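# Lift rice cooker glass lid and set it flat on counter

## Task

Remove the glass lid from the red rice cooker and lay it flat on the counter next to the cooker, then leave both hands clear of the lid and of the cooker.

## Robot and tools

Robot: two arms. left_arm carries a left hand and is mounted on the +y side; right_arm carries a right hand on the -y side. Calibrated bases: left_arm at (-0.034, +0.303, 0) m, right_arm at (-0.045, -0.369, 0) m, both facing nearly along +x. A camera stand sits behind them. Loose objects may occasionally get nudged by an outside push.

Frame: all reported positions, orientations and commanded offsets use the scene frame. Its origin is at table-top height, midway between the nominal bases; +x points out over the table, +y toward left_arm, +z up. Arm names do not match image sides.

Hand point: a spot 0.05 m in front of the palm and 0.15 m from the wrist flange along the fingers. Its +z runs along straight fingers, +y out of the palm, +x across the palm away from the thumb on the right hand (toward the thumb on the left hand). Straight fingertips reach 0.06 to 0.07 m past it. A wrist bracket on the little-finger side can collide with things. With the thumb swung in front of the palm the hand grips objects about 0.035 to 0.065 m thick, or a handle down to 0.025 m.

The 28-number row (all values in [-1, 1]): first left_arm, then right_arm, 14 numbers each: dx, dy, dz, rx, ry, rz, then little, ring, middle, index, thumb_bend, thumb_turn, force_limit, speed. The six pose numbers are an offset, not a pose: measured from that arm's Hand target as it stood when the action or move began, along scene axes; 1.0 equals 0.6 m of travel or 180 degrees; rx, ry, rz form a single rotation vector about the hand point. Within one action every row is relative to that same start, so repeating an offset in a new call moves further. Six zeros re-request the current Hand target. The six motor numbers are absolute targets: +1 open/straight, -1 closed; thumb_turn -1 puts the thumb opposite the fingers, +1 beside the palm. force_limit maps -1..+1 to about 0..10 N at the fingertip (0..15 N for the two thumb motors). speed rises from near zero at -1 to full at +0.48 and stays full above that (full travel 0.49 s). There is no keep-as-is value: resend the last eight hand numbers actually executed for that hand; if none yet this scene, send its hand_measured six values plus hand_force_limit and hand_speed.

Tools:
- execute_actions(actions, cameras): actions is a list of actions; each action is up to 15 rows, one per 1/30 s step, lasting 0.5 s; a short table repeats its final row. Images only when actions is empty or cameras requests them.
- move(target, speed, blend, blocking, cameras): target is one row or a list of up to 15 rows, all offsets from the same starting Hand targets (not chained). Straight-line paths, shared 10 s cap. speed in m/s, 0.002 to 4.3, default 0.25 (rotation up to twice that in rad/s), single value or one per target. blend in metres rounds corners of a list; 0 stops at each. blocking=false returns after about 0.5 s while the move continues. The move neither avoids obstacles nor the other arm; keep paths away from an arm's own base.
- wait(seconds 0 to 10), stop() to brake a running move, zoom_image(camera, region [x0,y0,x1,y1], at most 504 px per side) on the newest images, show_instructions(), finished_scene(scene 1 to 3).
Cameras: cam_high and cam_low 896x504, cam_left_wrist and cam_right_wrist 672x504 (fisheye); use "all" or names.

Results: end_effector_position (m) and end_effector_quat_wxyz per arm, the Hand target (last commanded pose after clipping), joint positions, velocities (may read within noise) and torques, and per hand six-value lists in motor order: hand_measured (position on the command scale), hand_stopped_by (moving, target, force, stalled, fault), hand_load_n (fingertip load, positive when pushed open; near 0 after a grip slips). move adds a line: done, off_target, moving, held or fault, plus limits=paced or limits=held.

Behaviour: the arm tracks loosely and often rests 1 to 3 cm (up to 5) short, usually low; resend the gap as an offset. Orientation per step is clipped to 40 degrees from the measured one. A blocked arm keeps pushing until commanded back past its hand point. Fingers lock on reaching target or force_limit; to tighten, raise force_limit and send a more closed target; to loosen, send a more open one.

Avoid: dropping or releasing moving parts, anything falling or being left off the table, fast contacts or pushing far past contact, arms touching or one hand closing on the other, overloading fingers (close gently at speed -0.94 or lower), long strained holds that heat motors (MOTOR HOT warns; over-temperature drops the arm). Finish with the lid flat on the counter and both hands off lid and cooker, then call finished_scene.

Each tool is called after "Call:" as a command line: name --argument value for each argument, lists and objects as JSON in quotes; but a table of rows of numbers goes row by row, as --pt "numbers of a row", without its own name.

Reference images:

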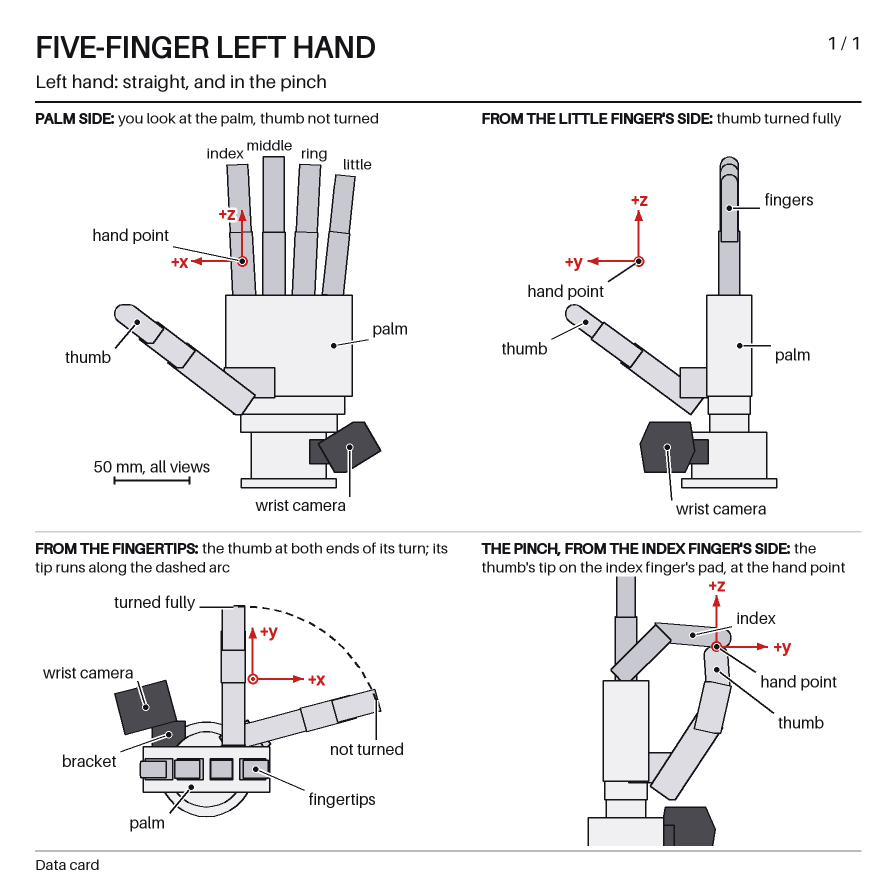

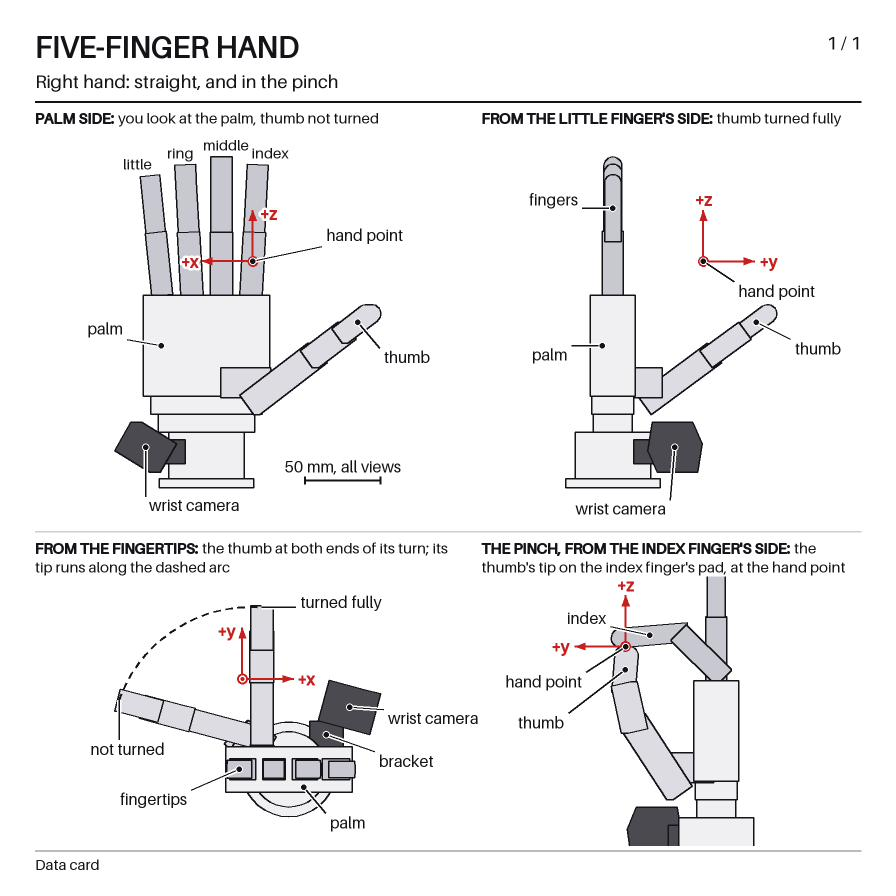

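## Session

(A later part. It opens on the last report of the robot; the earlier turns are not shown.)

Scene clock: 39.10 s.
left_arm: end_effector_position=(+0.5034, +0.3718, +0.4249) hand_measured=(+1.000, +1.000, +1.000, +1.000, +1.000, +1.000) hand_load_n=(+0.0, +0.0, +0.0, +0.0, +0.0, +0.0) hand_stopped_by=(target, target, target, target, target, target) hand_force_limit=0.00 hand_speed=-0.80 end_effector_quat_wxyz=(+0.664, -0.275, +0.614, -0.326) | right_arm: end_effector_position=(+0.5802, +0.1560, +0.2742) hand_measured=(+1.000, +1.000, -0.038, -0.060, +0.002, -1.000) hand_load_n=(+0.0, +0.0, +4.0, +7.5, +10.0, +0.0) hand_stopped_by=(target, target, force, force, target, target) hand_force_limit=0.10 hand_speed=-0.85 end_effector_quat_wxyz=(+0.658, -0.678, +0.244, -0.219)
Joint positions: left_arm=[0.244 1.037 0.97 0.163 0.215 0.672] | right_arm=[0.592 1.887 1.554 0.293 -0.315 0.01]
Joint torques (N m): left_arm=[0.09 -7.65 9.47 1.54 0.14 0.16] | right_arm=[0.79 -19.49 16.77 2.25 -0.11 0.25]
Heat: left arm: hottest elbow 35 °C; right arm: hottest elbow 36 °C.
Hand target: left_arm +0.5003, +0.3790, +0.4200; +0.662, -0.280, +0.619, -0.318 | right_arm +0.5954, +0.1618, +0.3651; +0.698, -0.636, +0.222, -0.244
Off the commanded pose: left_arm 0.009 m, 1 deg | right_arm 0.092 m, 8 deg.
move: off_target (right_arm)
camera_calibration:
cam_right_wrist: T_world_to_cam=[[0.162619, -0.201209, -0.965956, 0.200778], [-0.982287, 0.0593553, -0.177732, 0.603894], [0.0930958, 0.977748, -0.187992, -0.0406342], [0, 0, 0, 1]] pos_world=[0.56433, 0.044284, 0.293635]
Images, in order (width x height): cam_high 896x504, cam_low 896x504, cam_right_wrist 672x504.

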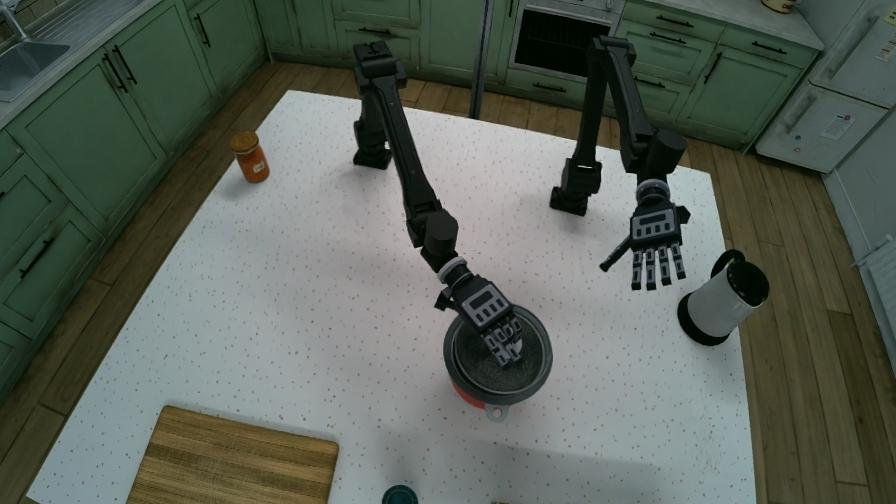

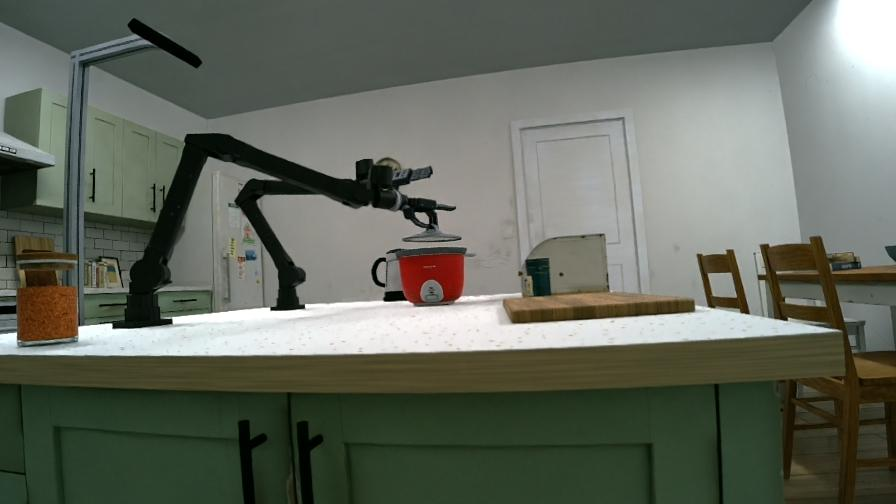

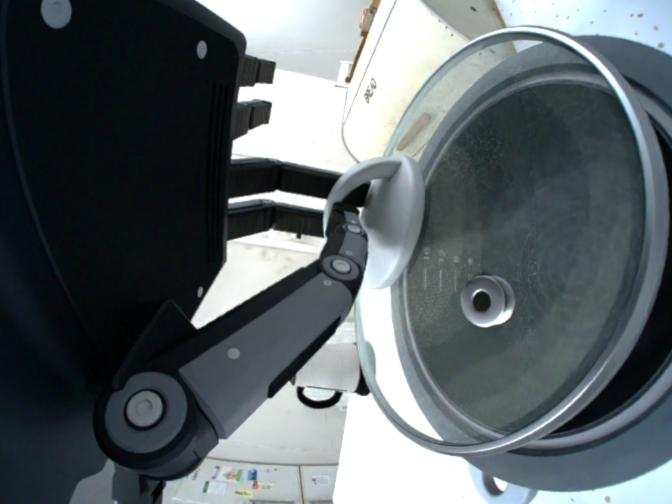

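Call:
move --pt "0 0 0 0 0 0 1 1 1 1 1 1 0 -0.8 0 0 0.083 0.0 0.0 0 1 1 -0.62 -0.62 0.0 -1 0.1 -0.85" --pt "0 0 0 0 0 0 1 1 1 1 1 1 0 -0.8 -0.17 -0.51 0.05 -0.008 0.006 0 1 1 -0.62 -0.62 0.0 -1 0.1 -0.85" --speed 0.12 --blend '[0.02,0]' --cameras '["cam_high","cam_low","cam_right_wrist"]'

Call:
zoom_image --camera "cam_low" --region '[280, 180, 490, 330]'

Scene clock: 43.37 s.
left_arm: end_effector_position=(+0.5034, +0.3718, +0.4249) hand_measured=(+1.000, +1.000, +1.000, +1.000, +1.000, +1.000) hand_load_n=(+0.0, +0.0, +0.0, +0.0, +0.0, -0.5) hand_stopped_by=(target, target, target, target, target, target) hand_force_limit=0.00 hand_speed=-0.80 end_effector_quat_wxyz=(+0.664, -0.275, +0.614, -0.326) | right_arm: end_effector_position=(+0.4977, -0.1434, +0.3556) hand_measured=(+1.000, +1.000, -0.038, -0.060, +0.002, -1.000) hand_load_n=(+0.0, +0.0, +4.0, +7.5, +9.5, +0.0) hand_stopped_by=(target, target, force, force, target, target) hand_force_limit=0.10 hand_speed=-0.85 end_effector_quat_wxyz=(+0.671, -0.664, +0.248, -0.218)
Joint positions: left_arm=[0.244 1.037 0.97 0.163 0.215 0.672] | right_arm=[0.122 1.357 1.095 0.256 -0.779 0.038]
Joint torques (N m): left_arm=[0.09 -7.65 9.47 1.54 0.14 0.16] | right_arm=[1.14 -12.22 11.51 2.91 -0.14 0.23]
Heat: left arm: hottest elbow 35 °C; right arm: hottest elbow 37 °C.
Hand target: left_arm +0.5003, +0.3790, +0.4200; +0.662, -0.280, +0.619, -0.318 | right_arm +0.4933, -0.1443, +0.3951; +0.688, -0.647, +0.225, -0.240
Off the commanded pose: left_arm 0.009 m, 1 deg | right_arm 0.040 m, 5 deg.
move: off_target (right_arm)
camera_calibration:
cam_right_wrist: T_world_to_cam=[[0.167056, -0.164642, -0.972104, 0.23778], [-0.980864, 0.0722355, -0.180795, 0.557302], [0.0999869, 0.983705, -0.149424, 0.258849], [0, 0, 0, 1]] pos_world=[0.481033, -0.25574, 0.370582]
Images, in order (width x height): cam_high 896x504, cam_low 896x504, cam_right_wrist 672x504.

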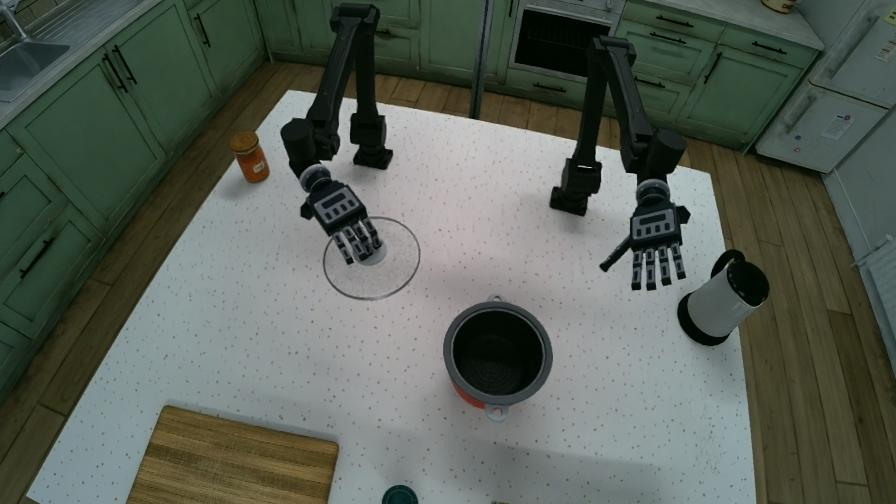

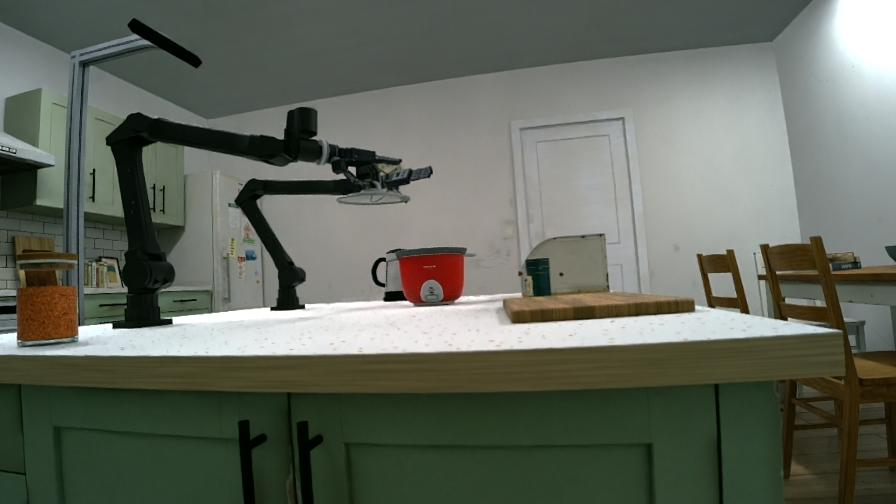

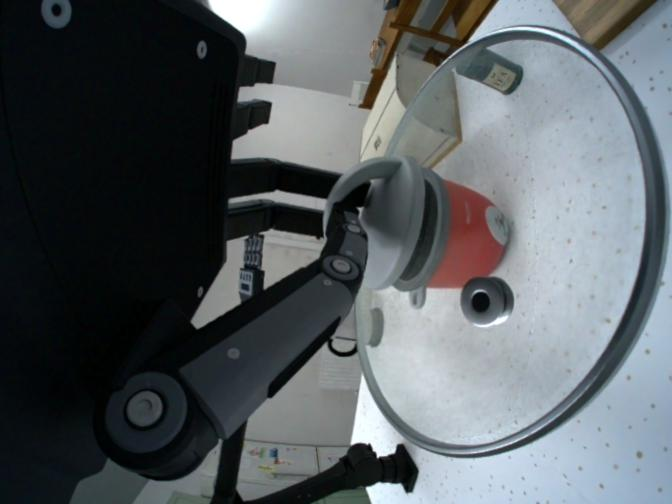

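Scaled by 2.400 from the camera's 896x504 image, which has a finer 1280x720 frame.

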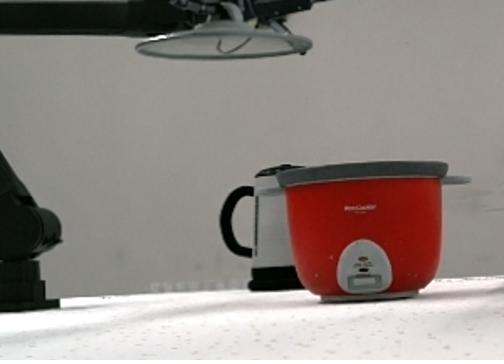

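Call:
move --target '[0,0,0,0,0,0,1,1,1,1,1,1,0,-0.8, 0,0,-0.425,-0.0097,-0.0122,0,1,1,-0.62,-0.62,0.0,-1,0.1,-0.85]' --speed 0.15 --cameras '["cam_high","cam_low","cam_right_wrist"]'

Call:
zoom_image --camera "cam_low" --region '[280, 210, 480, 350]'

Scene clock: 46.63 s.
left_arm: end_effector_position=(+0.5034, +0.3718, +0.4249) hand_measured=(+1.000, +1.000, +1.000, +1.000, +1.000, +1.000) hand_load_n=(+0.0, +0.0, +0.0, +0.0, +0.0, +0.0) hand_stopped_by=(target, target, target, target, target, target) hand_force_limit=0.00 hand_speed=-0.80 end_effector_quat_wxyz=(+0.664, -0.275, +0.614, -0.326) | right_arm: end_effector_position=(+0.4852, -0.1460, +0.1210) hand_measured=(+1.000, +1.000, -0.038, -0.060, +0.002, -1.000) hand_load_n=(+0.0, +0.0, +4.0, +7.5, +9.0, +0.0) hand_stopped_by=(target, target, force, force, target, target) hand_force_limit=0.10 hand_speed=-0.85 end_effector_quat_wxyz=(+0.673, -0.663, +0.229, -0.237)
Joint positions: left_arm=[0.244 1.037 0.97 0.163 0.215 0.672] | right_arm=[0.122 1.729 0.749 1.004 -0.779 0.011]
Joint torques (N m): left_arm=[0.15 -7.59 9.47 1.54 0.14 0.16] | right_arm=[1.44 -11.69 7.73 2.89 -0.08 0.06]
Heat: left arm: hottest elbow 35 °C; right arm: hottest elbow 37 °C.
Hand target: left_arm +0.5003, +0.3790, +0.4200; +0.662, -0.280, +0.619, -0.318 | right_arm +0.4936, -0.1443, +0.1401; +0.682, -0.653, +0.208, -0.256
Off the commanded pose: left_arm 0.009 m, 1 deg | right_arm 0.021 m, 4 deg.
move: off_target (right_arm)
camera_calibration:
cam_right_wrist: T_world_to_cam=[[0.216077, -0.177252, -0.960152, -0.0157913], [-0.970395, 0.0697008, -0.231249, 0.503508], [0.107913, 0.981694, -0.156943, 0.224345], [0, 0, 0, 1]] pos_world=[0.467804, -0.258132, 0.136483]
Images, in order (width x height): cam_high 896x504, cam_low 896x504, cam_right_wrist 672x504.

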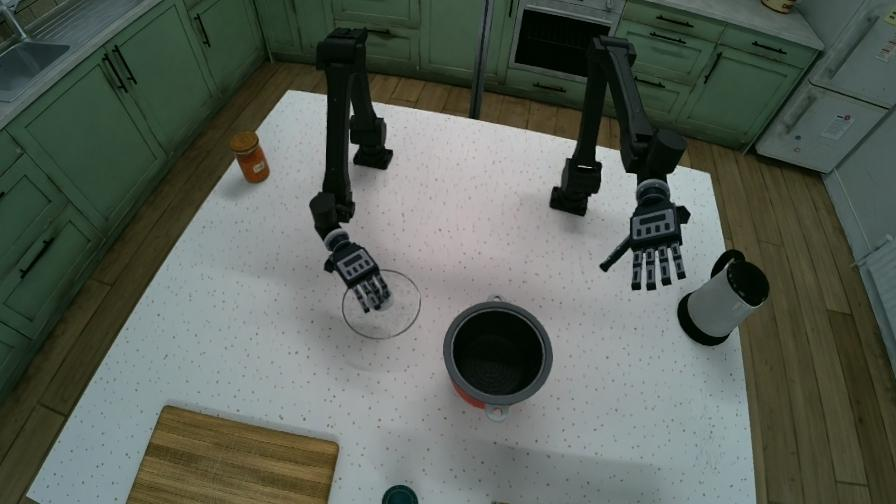

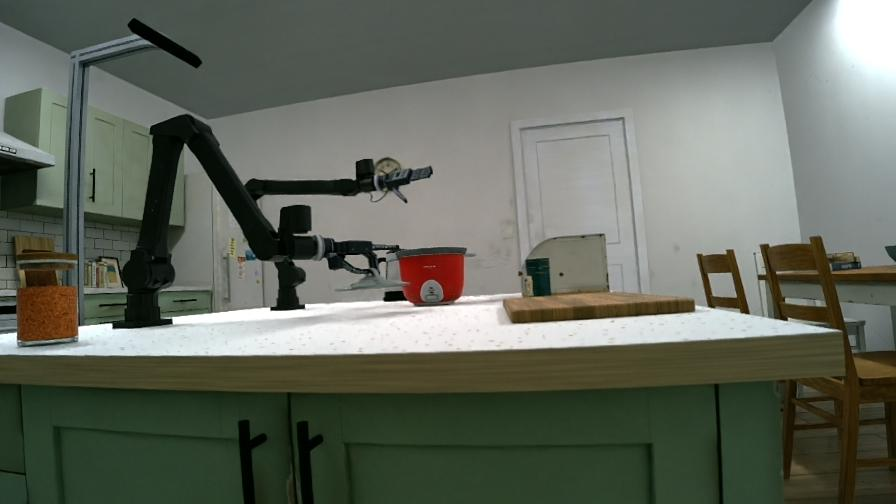

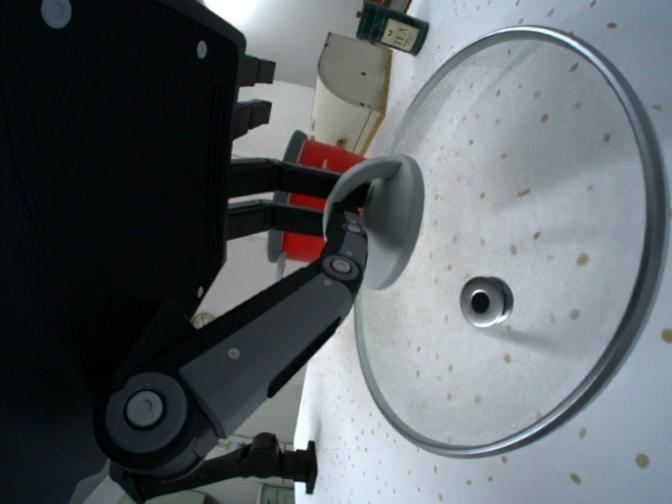

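Scaled by 2.520 from the camera's 896x504 image, which has a finer 1280x720 frame.

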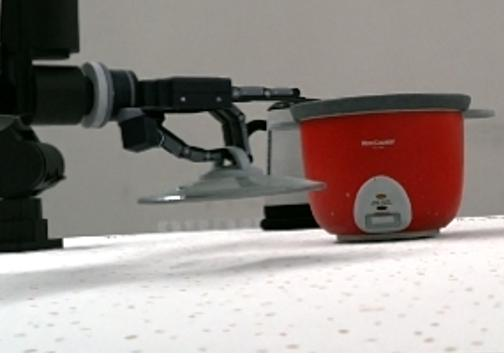

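Call:
move --target '[0,0,0,0,0,0,1,1,1,1,1,1,0,-0.8, 0,0,-0.092,0.0052,0.0065,0,1,1,-0.62,-0.62,0.0,-1,0.1,-0.85]' --speed 0.1 --cameras '["cam_high","cam_low","cam_right_wrist"]'

Call:
zoom_image --camera "cam_low" --region '[310, 230, 430, 320]'

Scene clock: 48.27 s.
left_arm: end_effector_position=(+0.5034, +0.3718, +0.4249) hand_measured=(+1.000, +1.000, +1.000, +1.000, +1.000, +1.000) hand_load_n=(+0.0, +0.0, +0.0, +0.0, +0.0, +0.0) hand_stopped_by=(target, target, target, target, target, target) hand_force_limit=0.00 hand_speed=-0.80 end_effector_quat_wxyz=(+0.664, -0.275, +0.614, -0.326) | right_arm: end_effector_position=(+0.4864, -0.1457, +0.0680) hand_measured=(+1.000, +1.000, -0.038, -0.060, +0.002, -1.000) hand_load_n=(+0.0, +0.0, +4.0, +7.5, +9.0, +0.0) hand_stopped_by=(target, target, force, force, target, target) hand_force_limit=0.10 hand_speed=-0.85 end_effector_quat_wxyz=(+0.674, -0.661, +0.230, -0.237)
Joint positions: left_arm=[0.244 1.037 0.97 0.163 0.215 0.672] | right_arm=[0.122 1.885 0.743 1.17 -0.779 0.017]
Joint torques (N m): left_arm=[0.09 -7.65 9.48 1.54 0.14 0.16] | right_arm=[1.08 -12.28 6.23 2.92 -0.09 0.25]
Heat: left arm: hottest elbow 36 °C; right arm: hottest elbow 37 °C.
Hand target: left_arm +0.5003, +0.3790, +0.4200; +0.662, -0.280, +0.619, -0.318 | right_arm +0.4935, -0.1443, +0.0849; +0.685, -0.650, +0.217, -0.248
Off the commanded pose: left_arm 0.009 m, 1 deg | right_arm 0.018 m, 3 deg.
move: off_target (right_arm)
camera_calibration:
cam_right_wrist: T_world_to_cam=[[0.216823, -0.173499, -0.96067, -0.0665083], [-0.970227, 0.0704909, -0.231711, 0.492491], [0.10792, 0.982308, -0.153049, 0.21539], [0, 0, 0, 1]] pos_world=[0.469003, -0.257834, 0.0831881]
Images, in order (width x height): cam_high 896x504, cam_low 896x504, cam_right_wrist 672x504.

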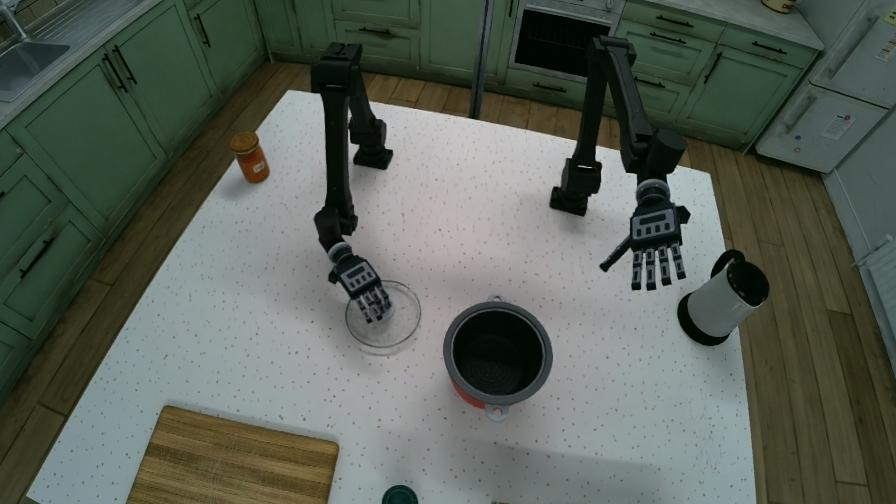

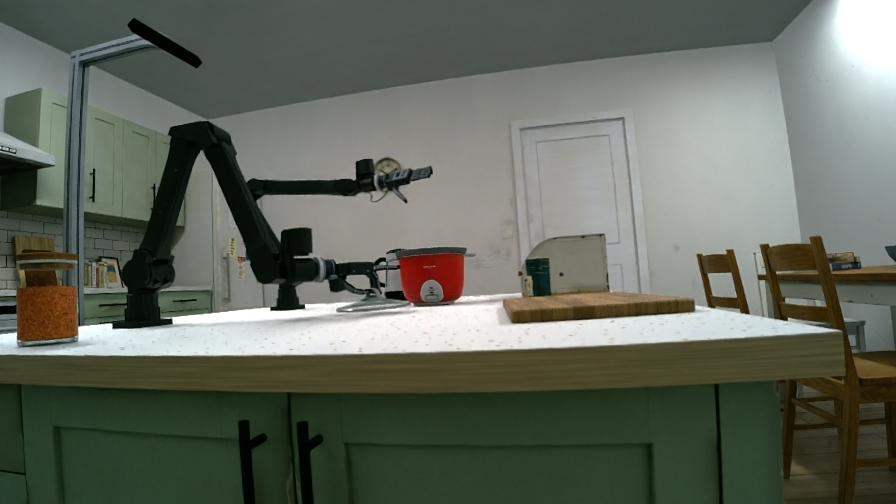

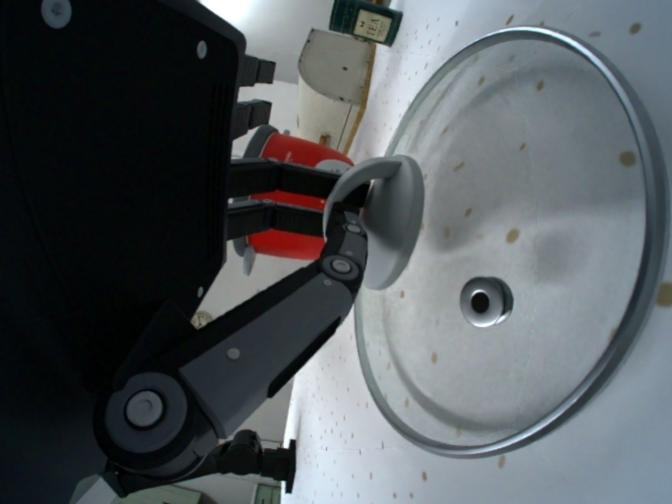

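Scaled by 4.200 from the camera's 896x504 image, which has a finer 1280x720 frame.

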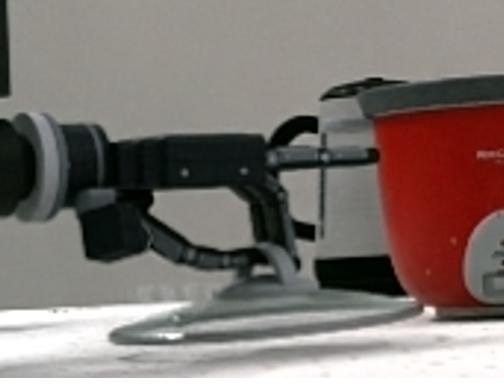

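Call:
move --target '[0,0,0,0,0,0,1,1,1,1,1,1,0,-0.8, 0,0,-0.025,0.002,0.0025,0,1,1,-0.62,-0.62,0.0,-1,0.1,-0.85]' --speed 0.05 --cameras '["cam_high","cam_low","cam_right_wrist"]'

Call:
zoom_image --camera "cam_low" --region '[310, 230, 430, 320]'

Call:
zoom_image --camera "cam_high" --region '[320, 250, 450, 380]'

Scene clock: 49.40 s.
left_arm: end_effector_position=(+0.5034, +0.3718, +0.4249) hand_measured=(+1.000, +1.000, +1.000, +1.000, +1.000, +1.000) hand_load_n=(+0.0, +0.0, +0.0, +0.0, +0.0, +0.0) hand_stopped_by=(target, target, target, target, target, target) hand_force_limit=0.00 hand_speed=-0.80 end_effector_quat_wxyz=(+0.664, -0.275, +0.614, -0.326) | right_arm: end_effector_position=(+0.4855, -0.1454, +0.0552) hand_measured=(+1.000, +1.000, -0.040, -0.060, +0.002, -1.000) hand_load_n=(+0.0, +0.0, +2.5, +6.5, +8.5, +0.0) hand_stopped_by=(target, target, force, force, target, target) hand_force_limit=0.10 hand_speed=-0.85 end_effector_quat_wxyz=(+0.675, -0.660, +0.231, -0.234)
Joint positions: left_arm=[0.244 1.037 0.97 0.163 0.215 0.672] | right_arm=[0.122 1.925 0.743 1.213 -0.779 0.025]
Joint torques (N m): left_arm=[0.15 -7.65 9.47 1.55 0.14 0.16] | right_arm=[1.2 -12.16 6.08 2.89 -0.11 0.26]
Heat: left arm: hottest elbow 36 °C; right arm: hottest elbow 37 °C.
Hand target: left_arm +0.5003, +0.3790, +0.4200; +0.662, -0.280, +0.619, -0.318 | right_arm +0.4935, -0.1443, +0.0699; +0.686, -0.648, +0.221, -0.245
Off the commanded pose: left_arm 0.009 m, 1 deg | right_arm 0.017 m, 2 deg.
move: off_target (right_arm)
camera_calibration:
cam_right_wrist: T_world_to_cam=[[0.213266, -0.16776, -0.962483, -0.0758981], [-0.971144, 0.0712458, -0.227603, 0.488935], [0.106756, 0.98325, -0.147725, 0.213649], [0, 0, 0, 1]] pos_world=[0.468205, -0.257638, 0.0697937]
Images, in order (width x height): cam_high 896x504, cam_low 896x504, cam_right_wrist 672x504.

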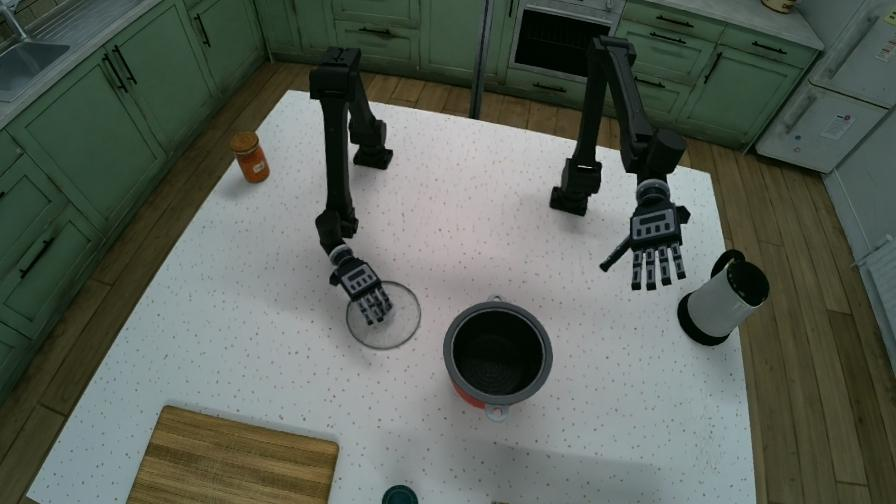

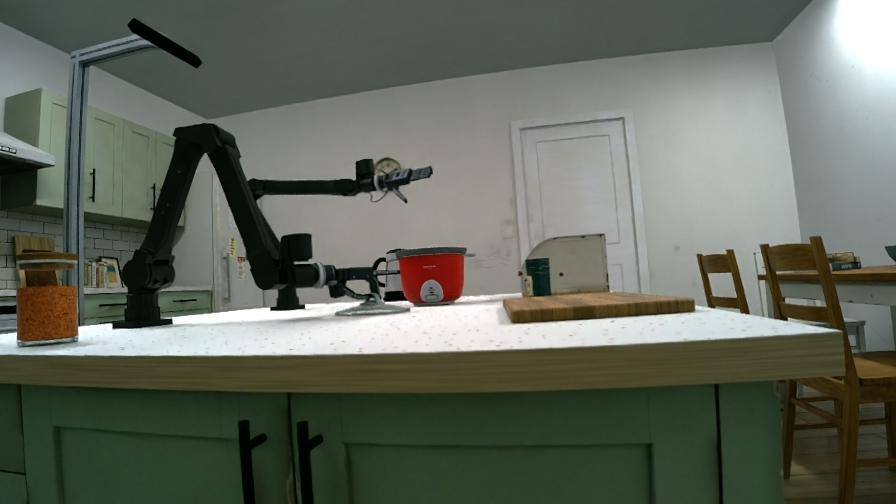

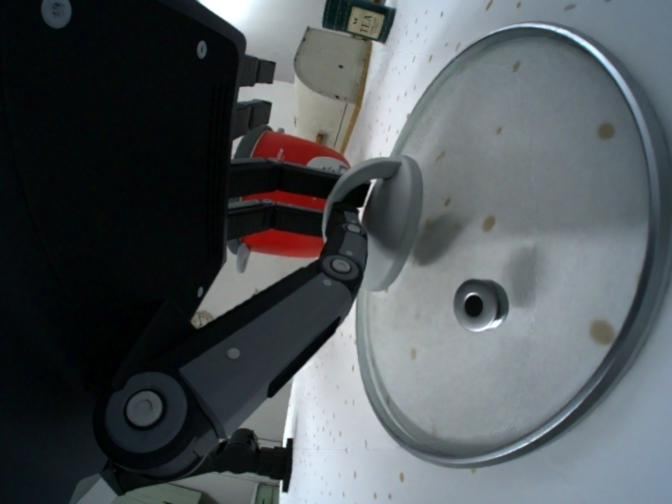

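Scaled by 4.200 from the camera's 896x504 image, which has a finer 1280x720 frame.

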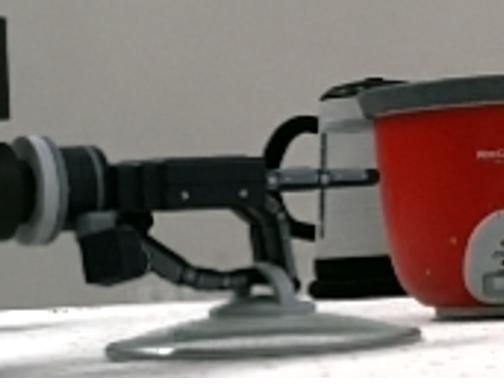

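Scaled by 3.877 from the camera's 896x504 image, which has a finer 1280x720 frame.

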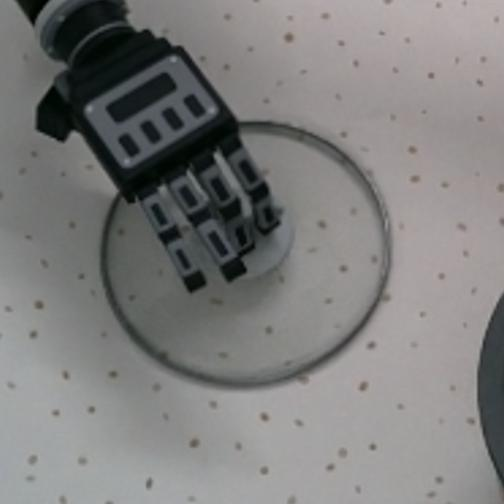

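Call:
move --target '[0,0,0,0,0,0,1,1,1,1,1,1,0,-0.8, 0,0,-0.012,0,0,0,1,1,-0.62,-0.62,0.0,-1,0.1,-0.85]' --speed 0.04 --cameras '["cam_high","cam_low","cam_right_wrist"]'

Call:
zoom_image --camera "cam_low" --region '[310, 230, 430, 320]'

Call:
zoom_image --camera "cam_high" --region '[320, 250, 450, 380]'

Scene clock: 50.43 s.
left_arm: end_effector_position=(+0.5034, +0.3718, +0.4249) hand_measured=(+1.000, +1.000, +1.000, +1.000, +1.000, +1.000) hand_load_n=(+0.0, +0.0, +0.0, +0.0, +0.0, +0.0) hand_stopped_by=(target, target, target, target, target, target) hand_force_limit=0.00 hand_speed=-0.80 end_effector_quat_wxyz=(+0.664, -0.275, +0.614, -0.326) | right_arm: end_effector_position=(+0.4857, -0.1452, +0.0533) hand_measured=(+1.000, +1.000, -0.040, -0.060, +0.002, -1.000) hand_load_n=(+0.0, +0.0, +2.0, +6.0, +7.5, +0.0) hand_stopped_by=(target, target, force, force, target, target) hand_force_limit=0.10 hand_speed=-0.85 end_effector_quat_wxyz=(+0.678, -0.658, +0.228, -0.238)
Joint positions: left_arm=[0.244 1.037 0.97 0.163 0.215 0.672] | right_arm=[0.122 1.938 0.743 1.238 -0.78 0.028]
Joint torques (N m): left_arm=[0.09 -7.65 9.47 1.54 0.14 0.16] | right_arm=[1.32 -11.58 6.11 2.76 -0.06 0.22]
Heat: left arm: hottest elbow 36 °C; right arm: hottest elbow 37 °C.
Hand target: left_arm +0.5003, +0.3790, +0.4200; +0.662, -0.280, +0.619, -0.318 | right_arm +0.4936, -0.1443, +0.0628; +0.686, -0.648, +0.221, -0.245
Off the commanded pose: left_arm 0.009 m, 1 deg | right_arm 0.012 m, 2 deg.
move: off_target (right_arm)
camera_calibration:
cam_right_wrist: T_world_to_cam=[[0.223591, -0.164881, -0.960636, -0.0824973], [-0.968697, 0.0714713, -0.237735, 0.487948], [0.107856, 0.983721, -0.143739, 0.212522], [0, 0, 0, 1]] pos_world=[0.468198, -0.257539, 0.0673003]
Images, in order (width x height): cam_high 896x504, cam_low 896x504, cam_right_wrist 672x504.

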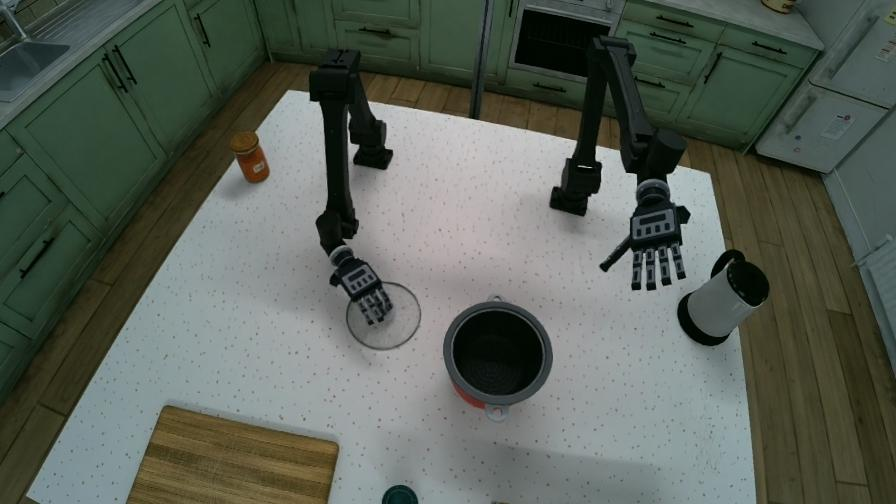

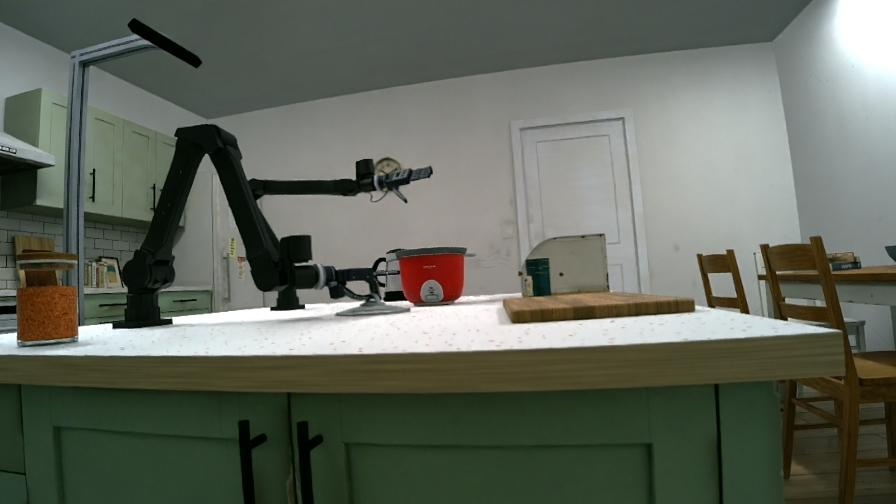

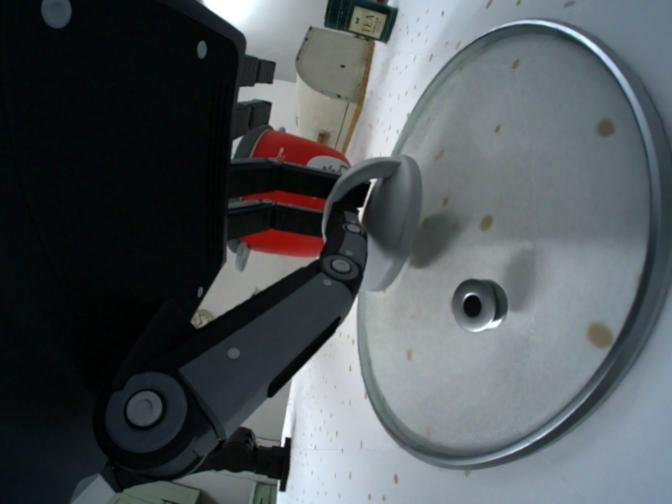

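Scaled by 4.200 from the camera's 896x504 image, which has a finer 1280x720 frame.

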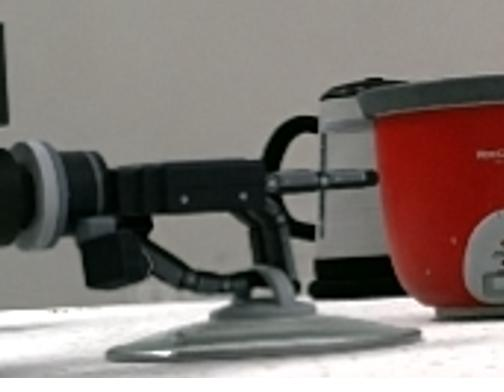

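Scaled by 3.877 from the camera's 896x504 image, which has a finer 1280x720 frame.

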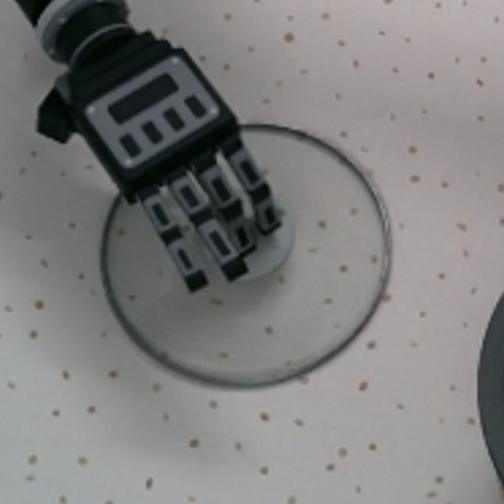

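Call:
move --target '[0,0,0,0,0,0,1,1,1,1,1,1,0,-0.8, 0,0,0,0,0,0,1,1,0.4,0.4,0.0,-1,0.1,-0.6]' --speed 0.04 --cameras '["cam_high","cam_low","cam_right_wrist"]'

Call:
zoom_image --camera "cam_low" --region '[310, 230, 430, 320]'

Scene clock: 51.30 s.
left_arm: end_effector_position=(+0.5034, +0.3718, +0.4249) hand_measured=(+1.000, +1.000, +1.000, +1.000, +1.000, +1.000) hand_load_n=(+0.0, +0.0, +0.0, +0.0, +0.0, +0.0) hand_stopped_by=(target, target, target, target, target, target) hand_force_limit=0.00 hand_speed=-0.80 end_effector_quat_wxyz=(+0.664, -0.275, +0.614, -0.326) | right_arm: end_effector_position=(+0.4859, -0.1452, +0.0549) hand_measured=(+1.000, +1.000, +0.400, +0.400, +0.000, -1.000) hand_load_n=(+0.0, +0.0, +0.0, +0.0, +2.0, +0.0) hand_stopped_by=(target, target, target, target, target, target) hand_force_limit=0.10 hand_speed=-0.60 end_effector_quat_wxyz=(+0.679, -0.656, +0.226, -0.239)
Joint positions: left_arm=[0.244 1.037 0.97 0.163 0.215 0.672] | right_arm=[0.122 1.938 0.743 1.247 -0.78 0.031]
Joint torques (N m): left_arm=[0.15 -7.59 9.46 1.54 0.14 0.16] | right_arm=[1.08 -11.58 6.15 2.45 -0.05 0.2]
Heat: left arm: hottest elbow 36 °C; right arm: hottest elbow 37 °C.
Hand target: left_arm +0.5003, +0.3790, +0.4200; +0.662, -0.280, +0.619, -0.318 | right_arm +0.4935, -0.1443, +0.0627; +0.686, -0.648, +0.221, -0.245
Off the commanded pose: left_arm 0.009 m, 1 deg | right_arm 0.011 m, 1 deg.
move: off_target (right_arm)
camera_calibration:
cam_right_wrist: T_world_to_cam=[[0.229304, -0.16214, -0.959755, -0.0834138], [-0.967271, 0.0721175, -0.243283, 0.488304], [0.108661, 0.984129, -0.140296, 0.212168], [0, 0, 0, 1]] pos_world=[0.468394, -0.257541, 0.0685053]
Images, in order (width x height): cam_high 896x504, cam_low 896x504, cam_right_wrist 672x504.

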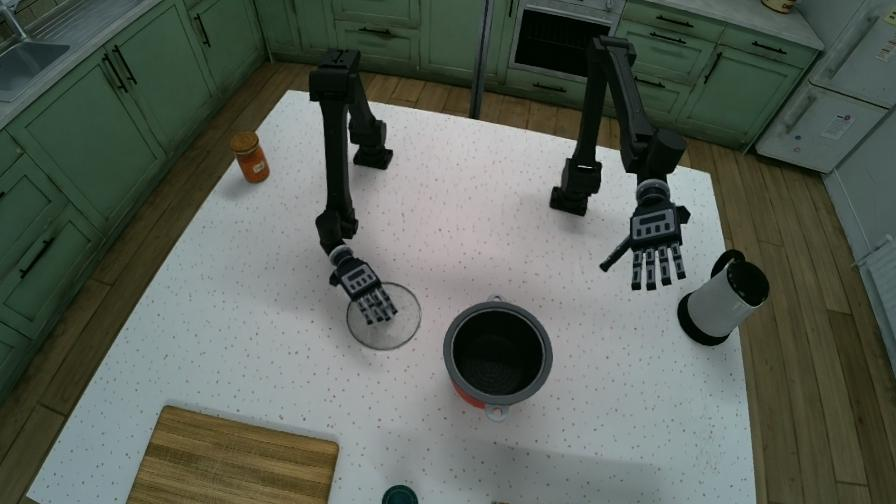

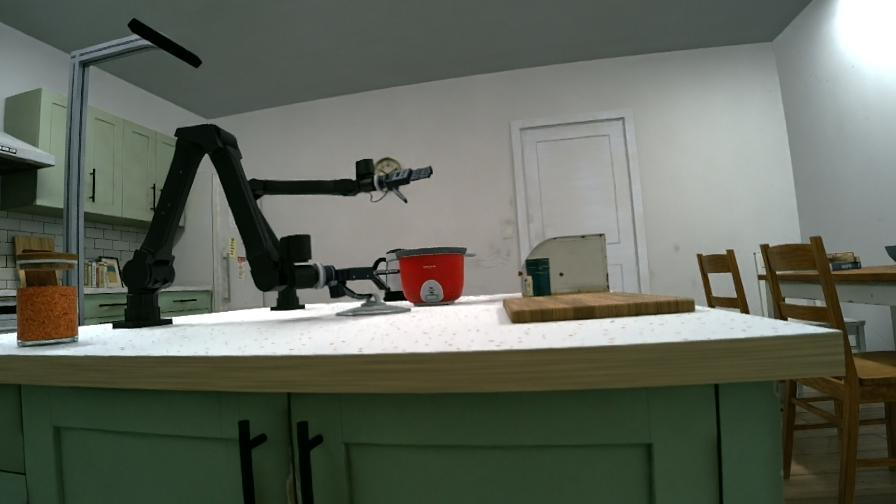

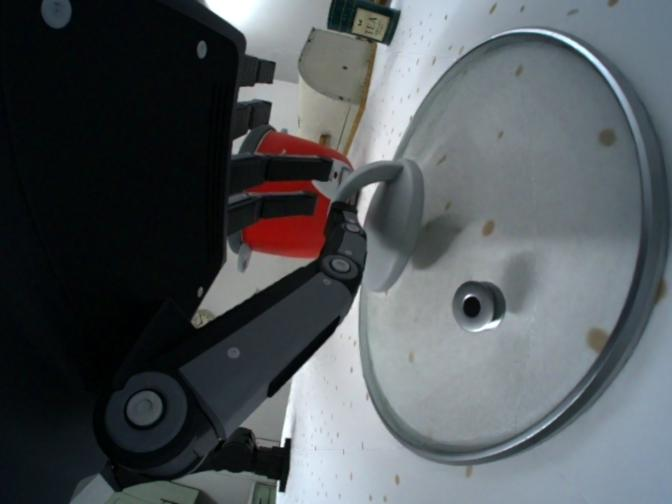

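Scaled by 4.200 from the camera's 896x504 image, which has a finer 1280x720 frame.

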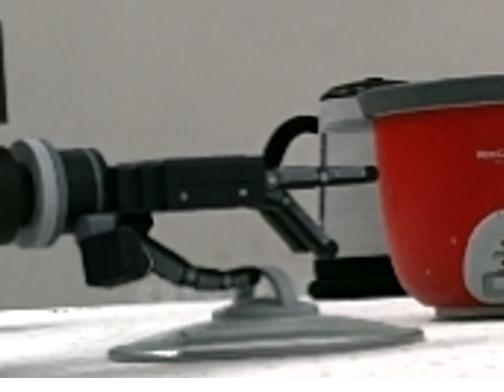

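Call:
move --pt "0 0 0 0 0 0 1 1 1 1 1 1 0 -0.8 0 0 0 0 0 0 1 1 1 1 0.0 -1 0.1 0" --pt "0 0 0 0 0 0 1 1 1 1 1 1 0 -0.8 -0.018 -0.023 0 0 0 0 1 1 1 1 0.0 -1 0.1 0" --pt "0 0 0 0 0 0 1 1 1 1 1 1 0 -0.8 -0.04 -0.05 0.3 0 0 0 1 1 1 1 0.0 -1 0.1 0" --speed '[0.05,0.05,0.15]' --cameras '["cam_high","cam_low","cam_right_wrist"]'

Call:
zoom_image --camera "cam_low" --region '[310, 230, 430, 320]'

Scene clock: 55.13 s.
left_arm: end_effector_position=(+0.5034, +0.3718, +0.4249) hand_measured=(+1.000, +1.000, +1.000, +1.000, +1.000, +1.000) hand_load_n=(+0.0, +0.0, +0.0, +0.0, +0.0, +0.0) hand_stopped_by=(target, target, target, target, target, target) hand_force_limit=0.00 hand_speed=-0.80 end_effector_quat_wxyz=(+0.664, -0.275, +0.614, -0.326) | right_arm: end_effector_position=(+0.4565, -0.1719, +0.2207) hand_measured=(+1.000, +1.000, +1.000, +1.000, +0.000, -1.000) hand_load_n=(+0.0, +0.0, -0.5, +0.0, +0.5, +0.0) hand_stopped_by=(target, target, target, target, target, target) hand_force_limit=0.10 hand_speed=0.00 end_effector_quat_wxyz=(+0.681, -0.655, +0.231, -0.232)
Joint positions: left_arm=[0.244 1.037 0.97 0.163 0.215 0.672] | right_arm=[0.063 1.436 0.74 0.75 -0.843 0.051]
Joint torques (N m): left_arm=[0.09 -7.65 9.46 1.54 0.14 0.16] | right_arm=[0.79 -9.17 11.47 1.33 -0.1 0.11]
Heat: left arm: hottest elbow 36 °C; right arm: hottest elbow 37 °C.
Hand target: left_arm +0.5003, +0.3790, +0.4200; +0.662, -0.280, +0.619, -0.318 | right_arm +0.4694, -0.1742, +0.2427; +0.686, -0.648, +0.221, -0.245
Off the commanded pose: left_arm 0.009 m, 1 deg | right_arm 0.026 m, 2 deg.
move: off_target (right_arm)
camera_calibration:
cam_right_wrist: T_world_to_cam=[[0.215519, -0.151941, -0.964606, 0.0872647], [-0.971138, 0.0700274, -0.228009, 0.500169], [0.102193, 0.985906, -0.132464, 0.266434], [0, 0, 0, 1]] pos_world=[0.439698, -0.284445, 0.233512]
Images, in order (width x height): cam_high 896x504, cam_low 896x504, cam_right_wrist 672x504.

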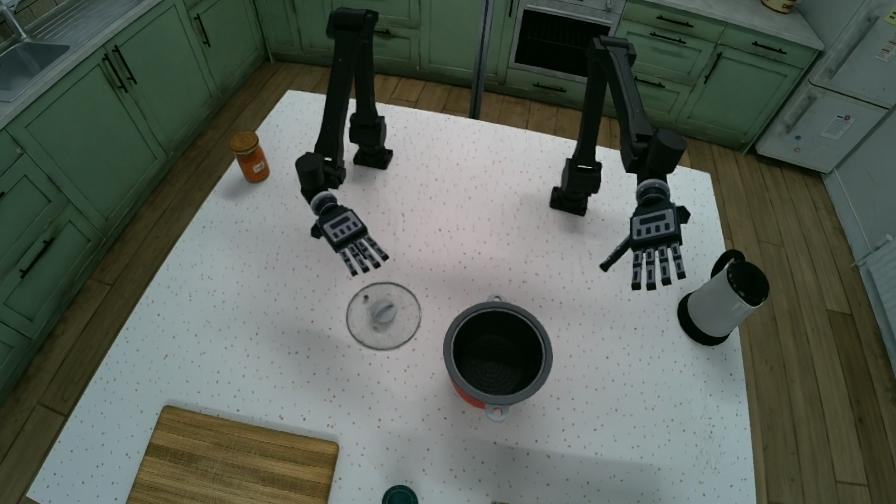

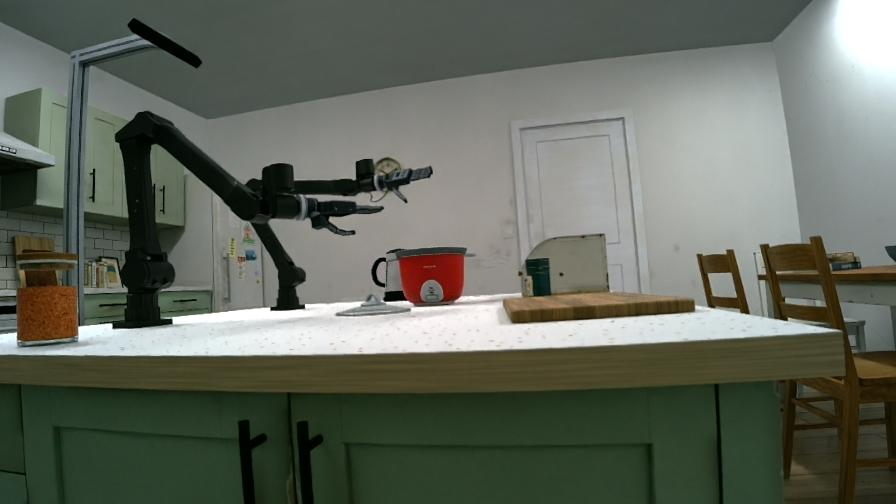

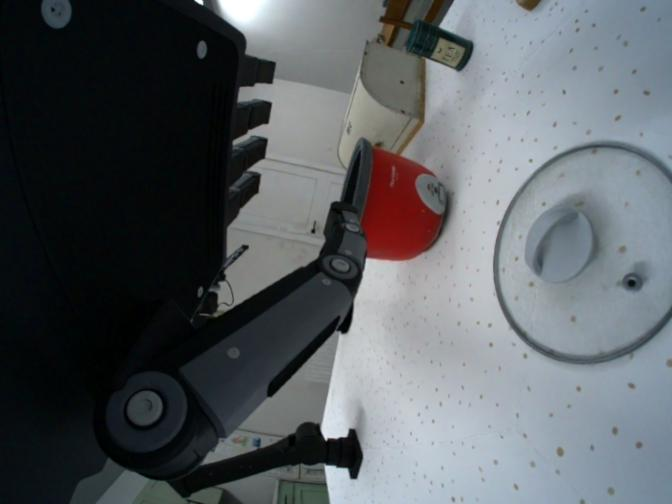

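Scaled by 4.200 from the camera's 896x504 image, which has a finer 1280x720 frame.

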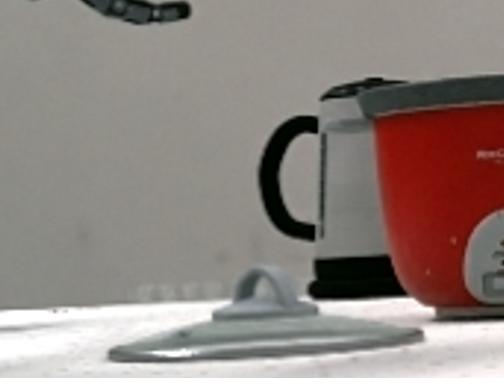

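Call:
finished_scene --scene 1

The scene is finished: the task was done.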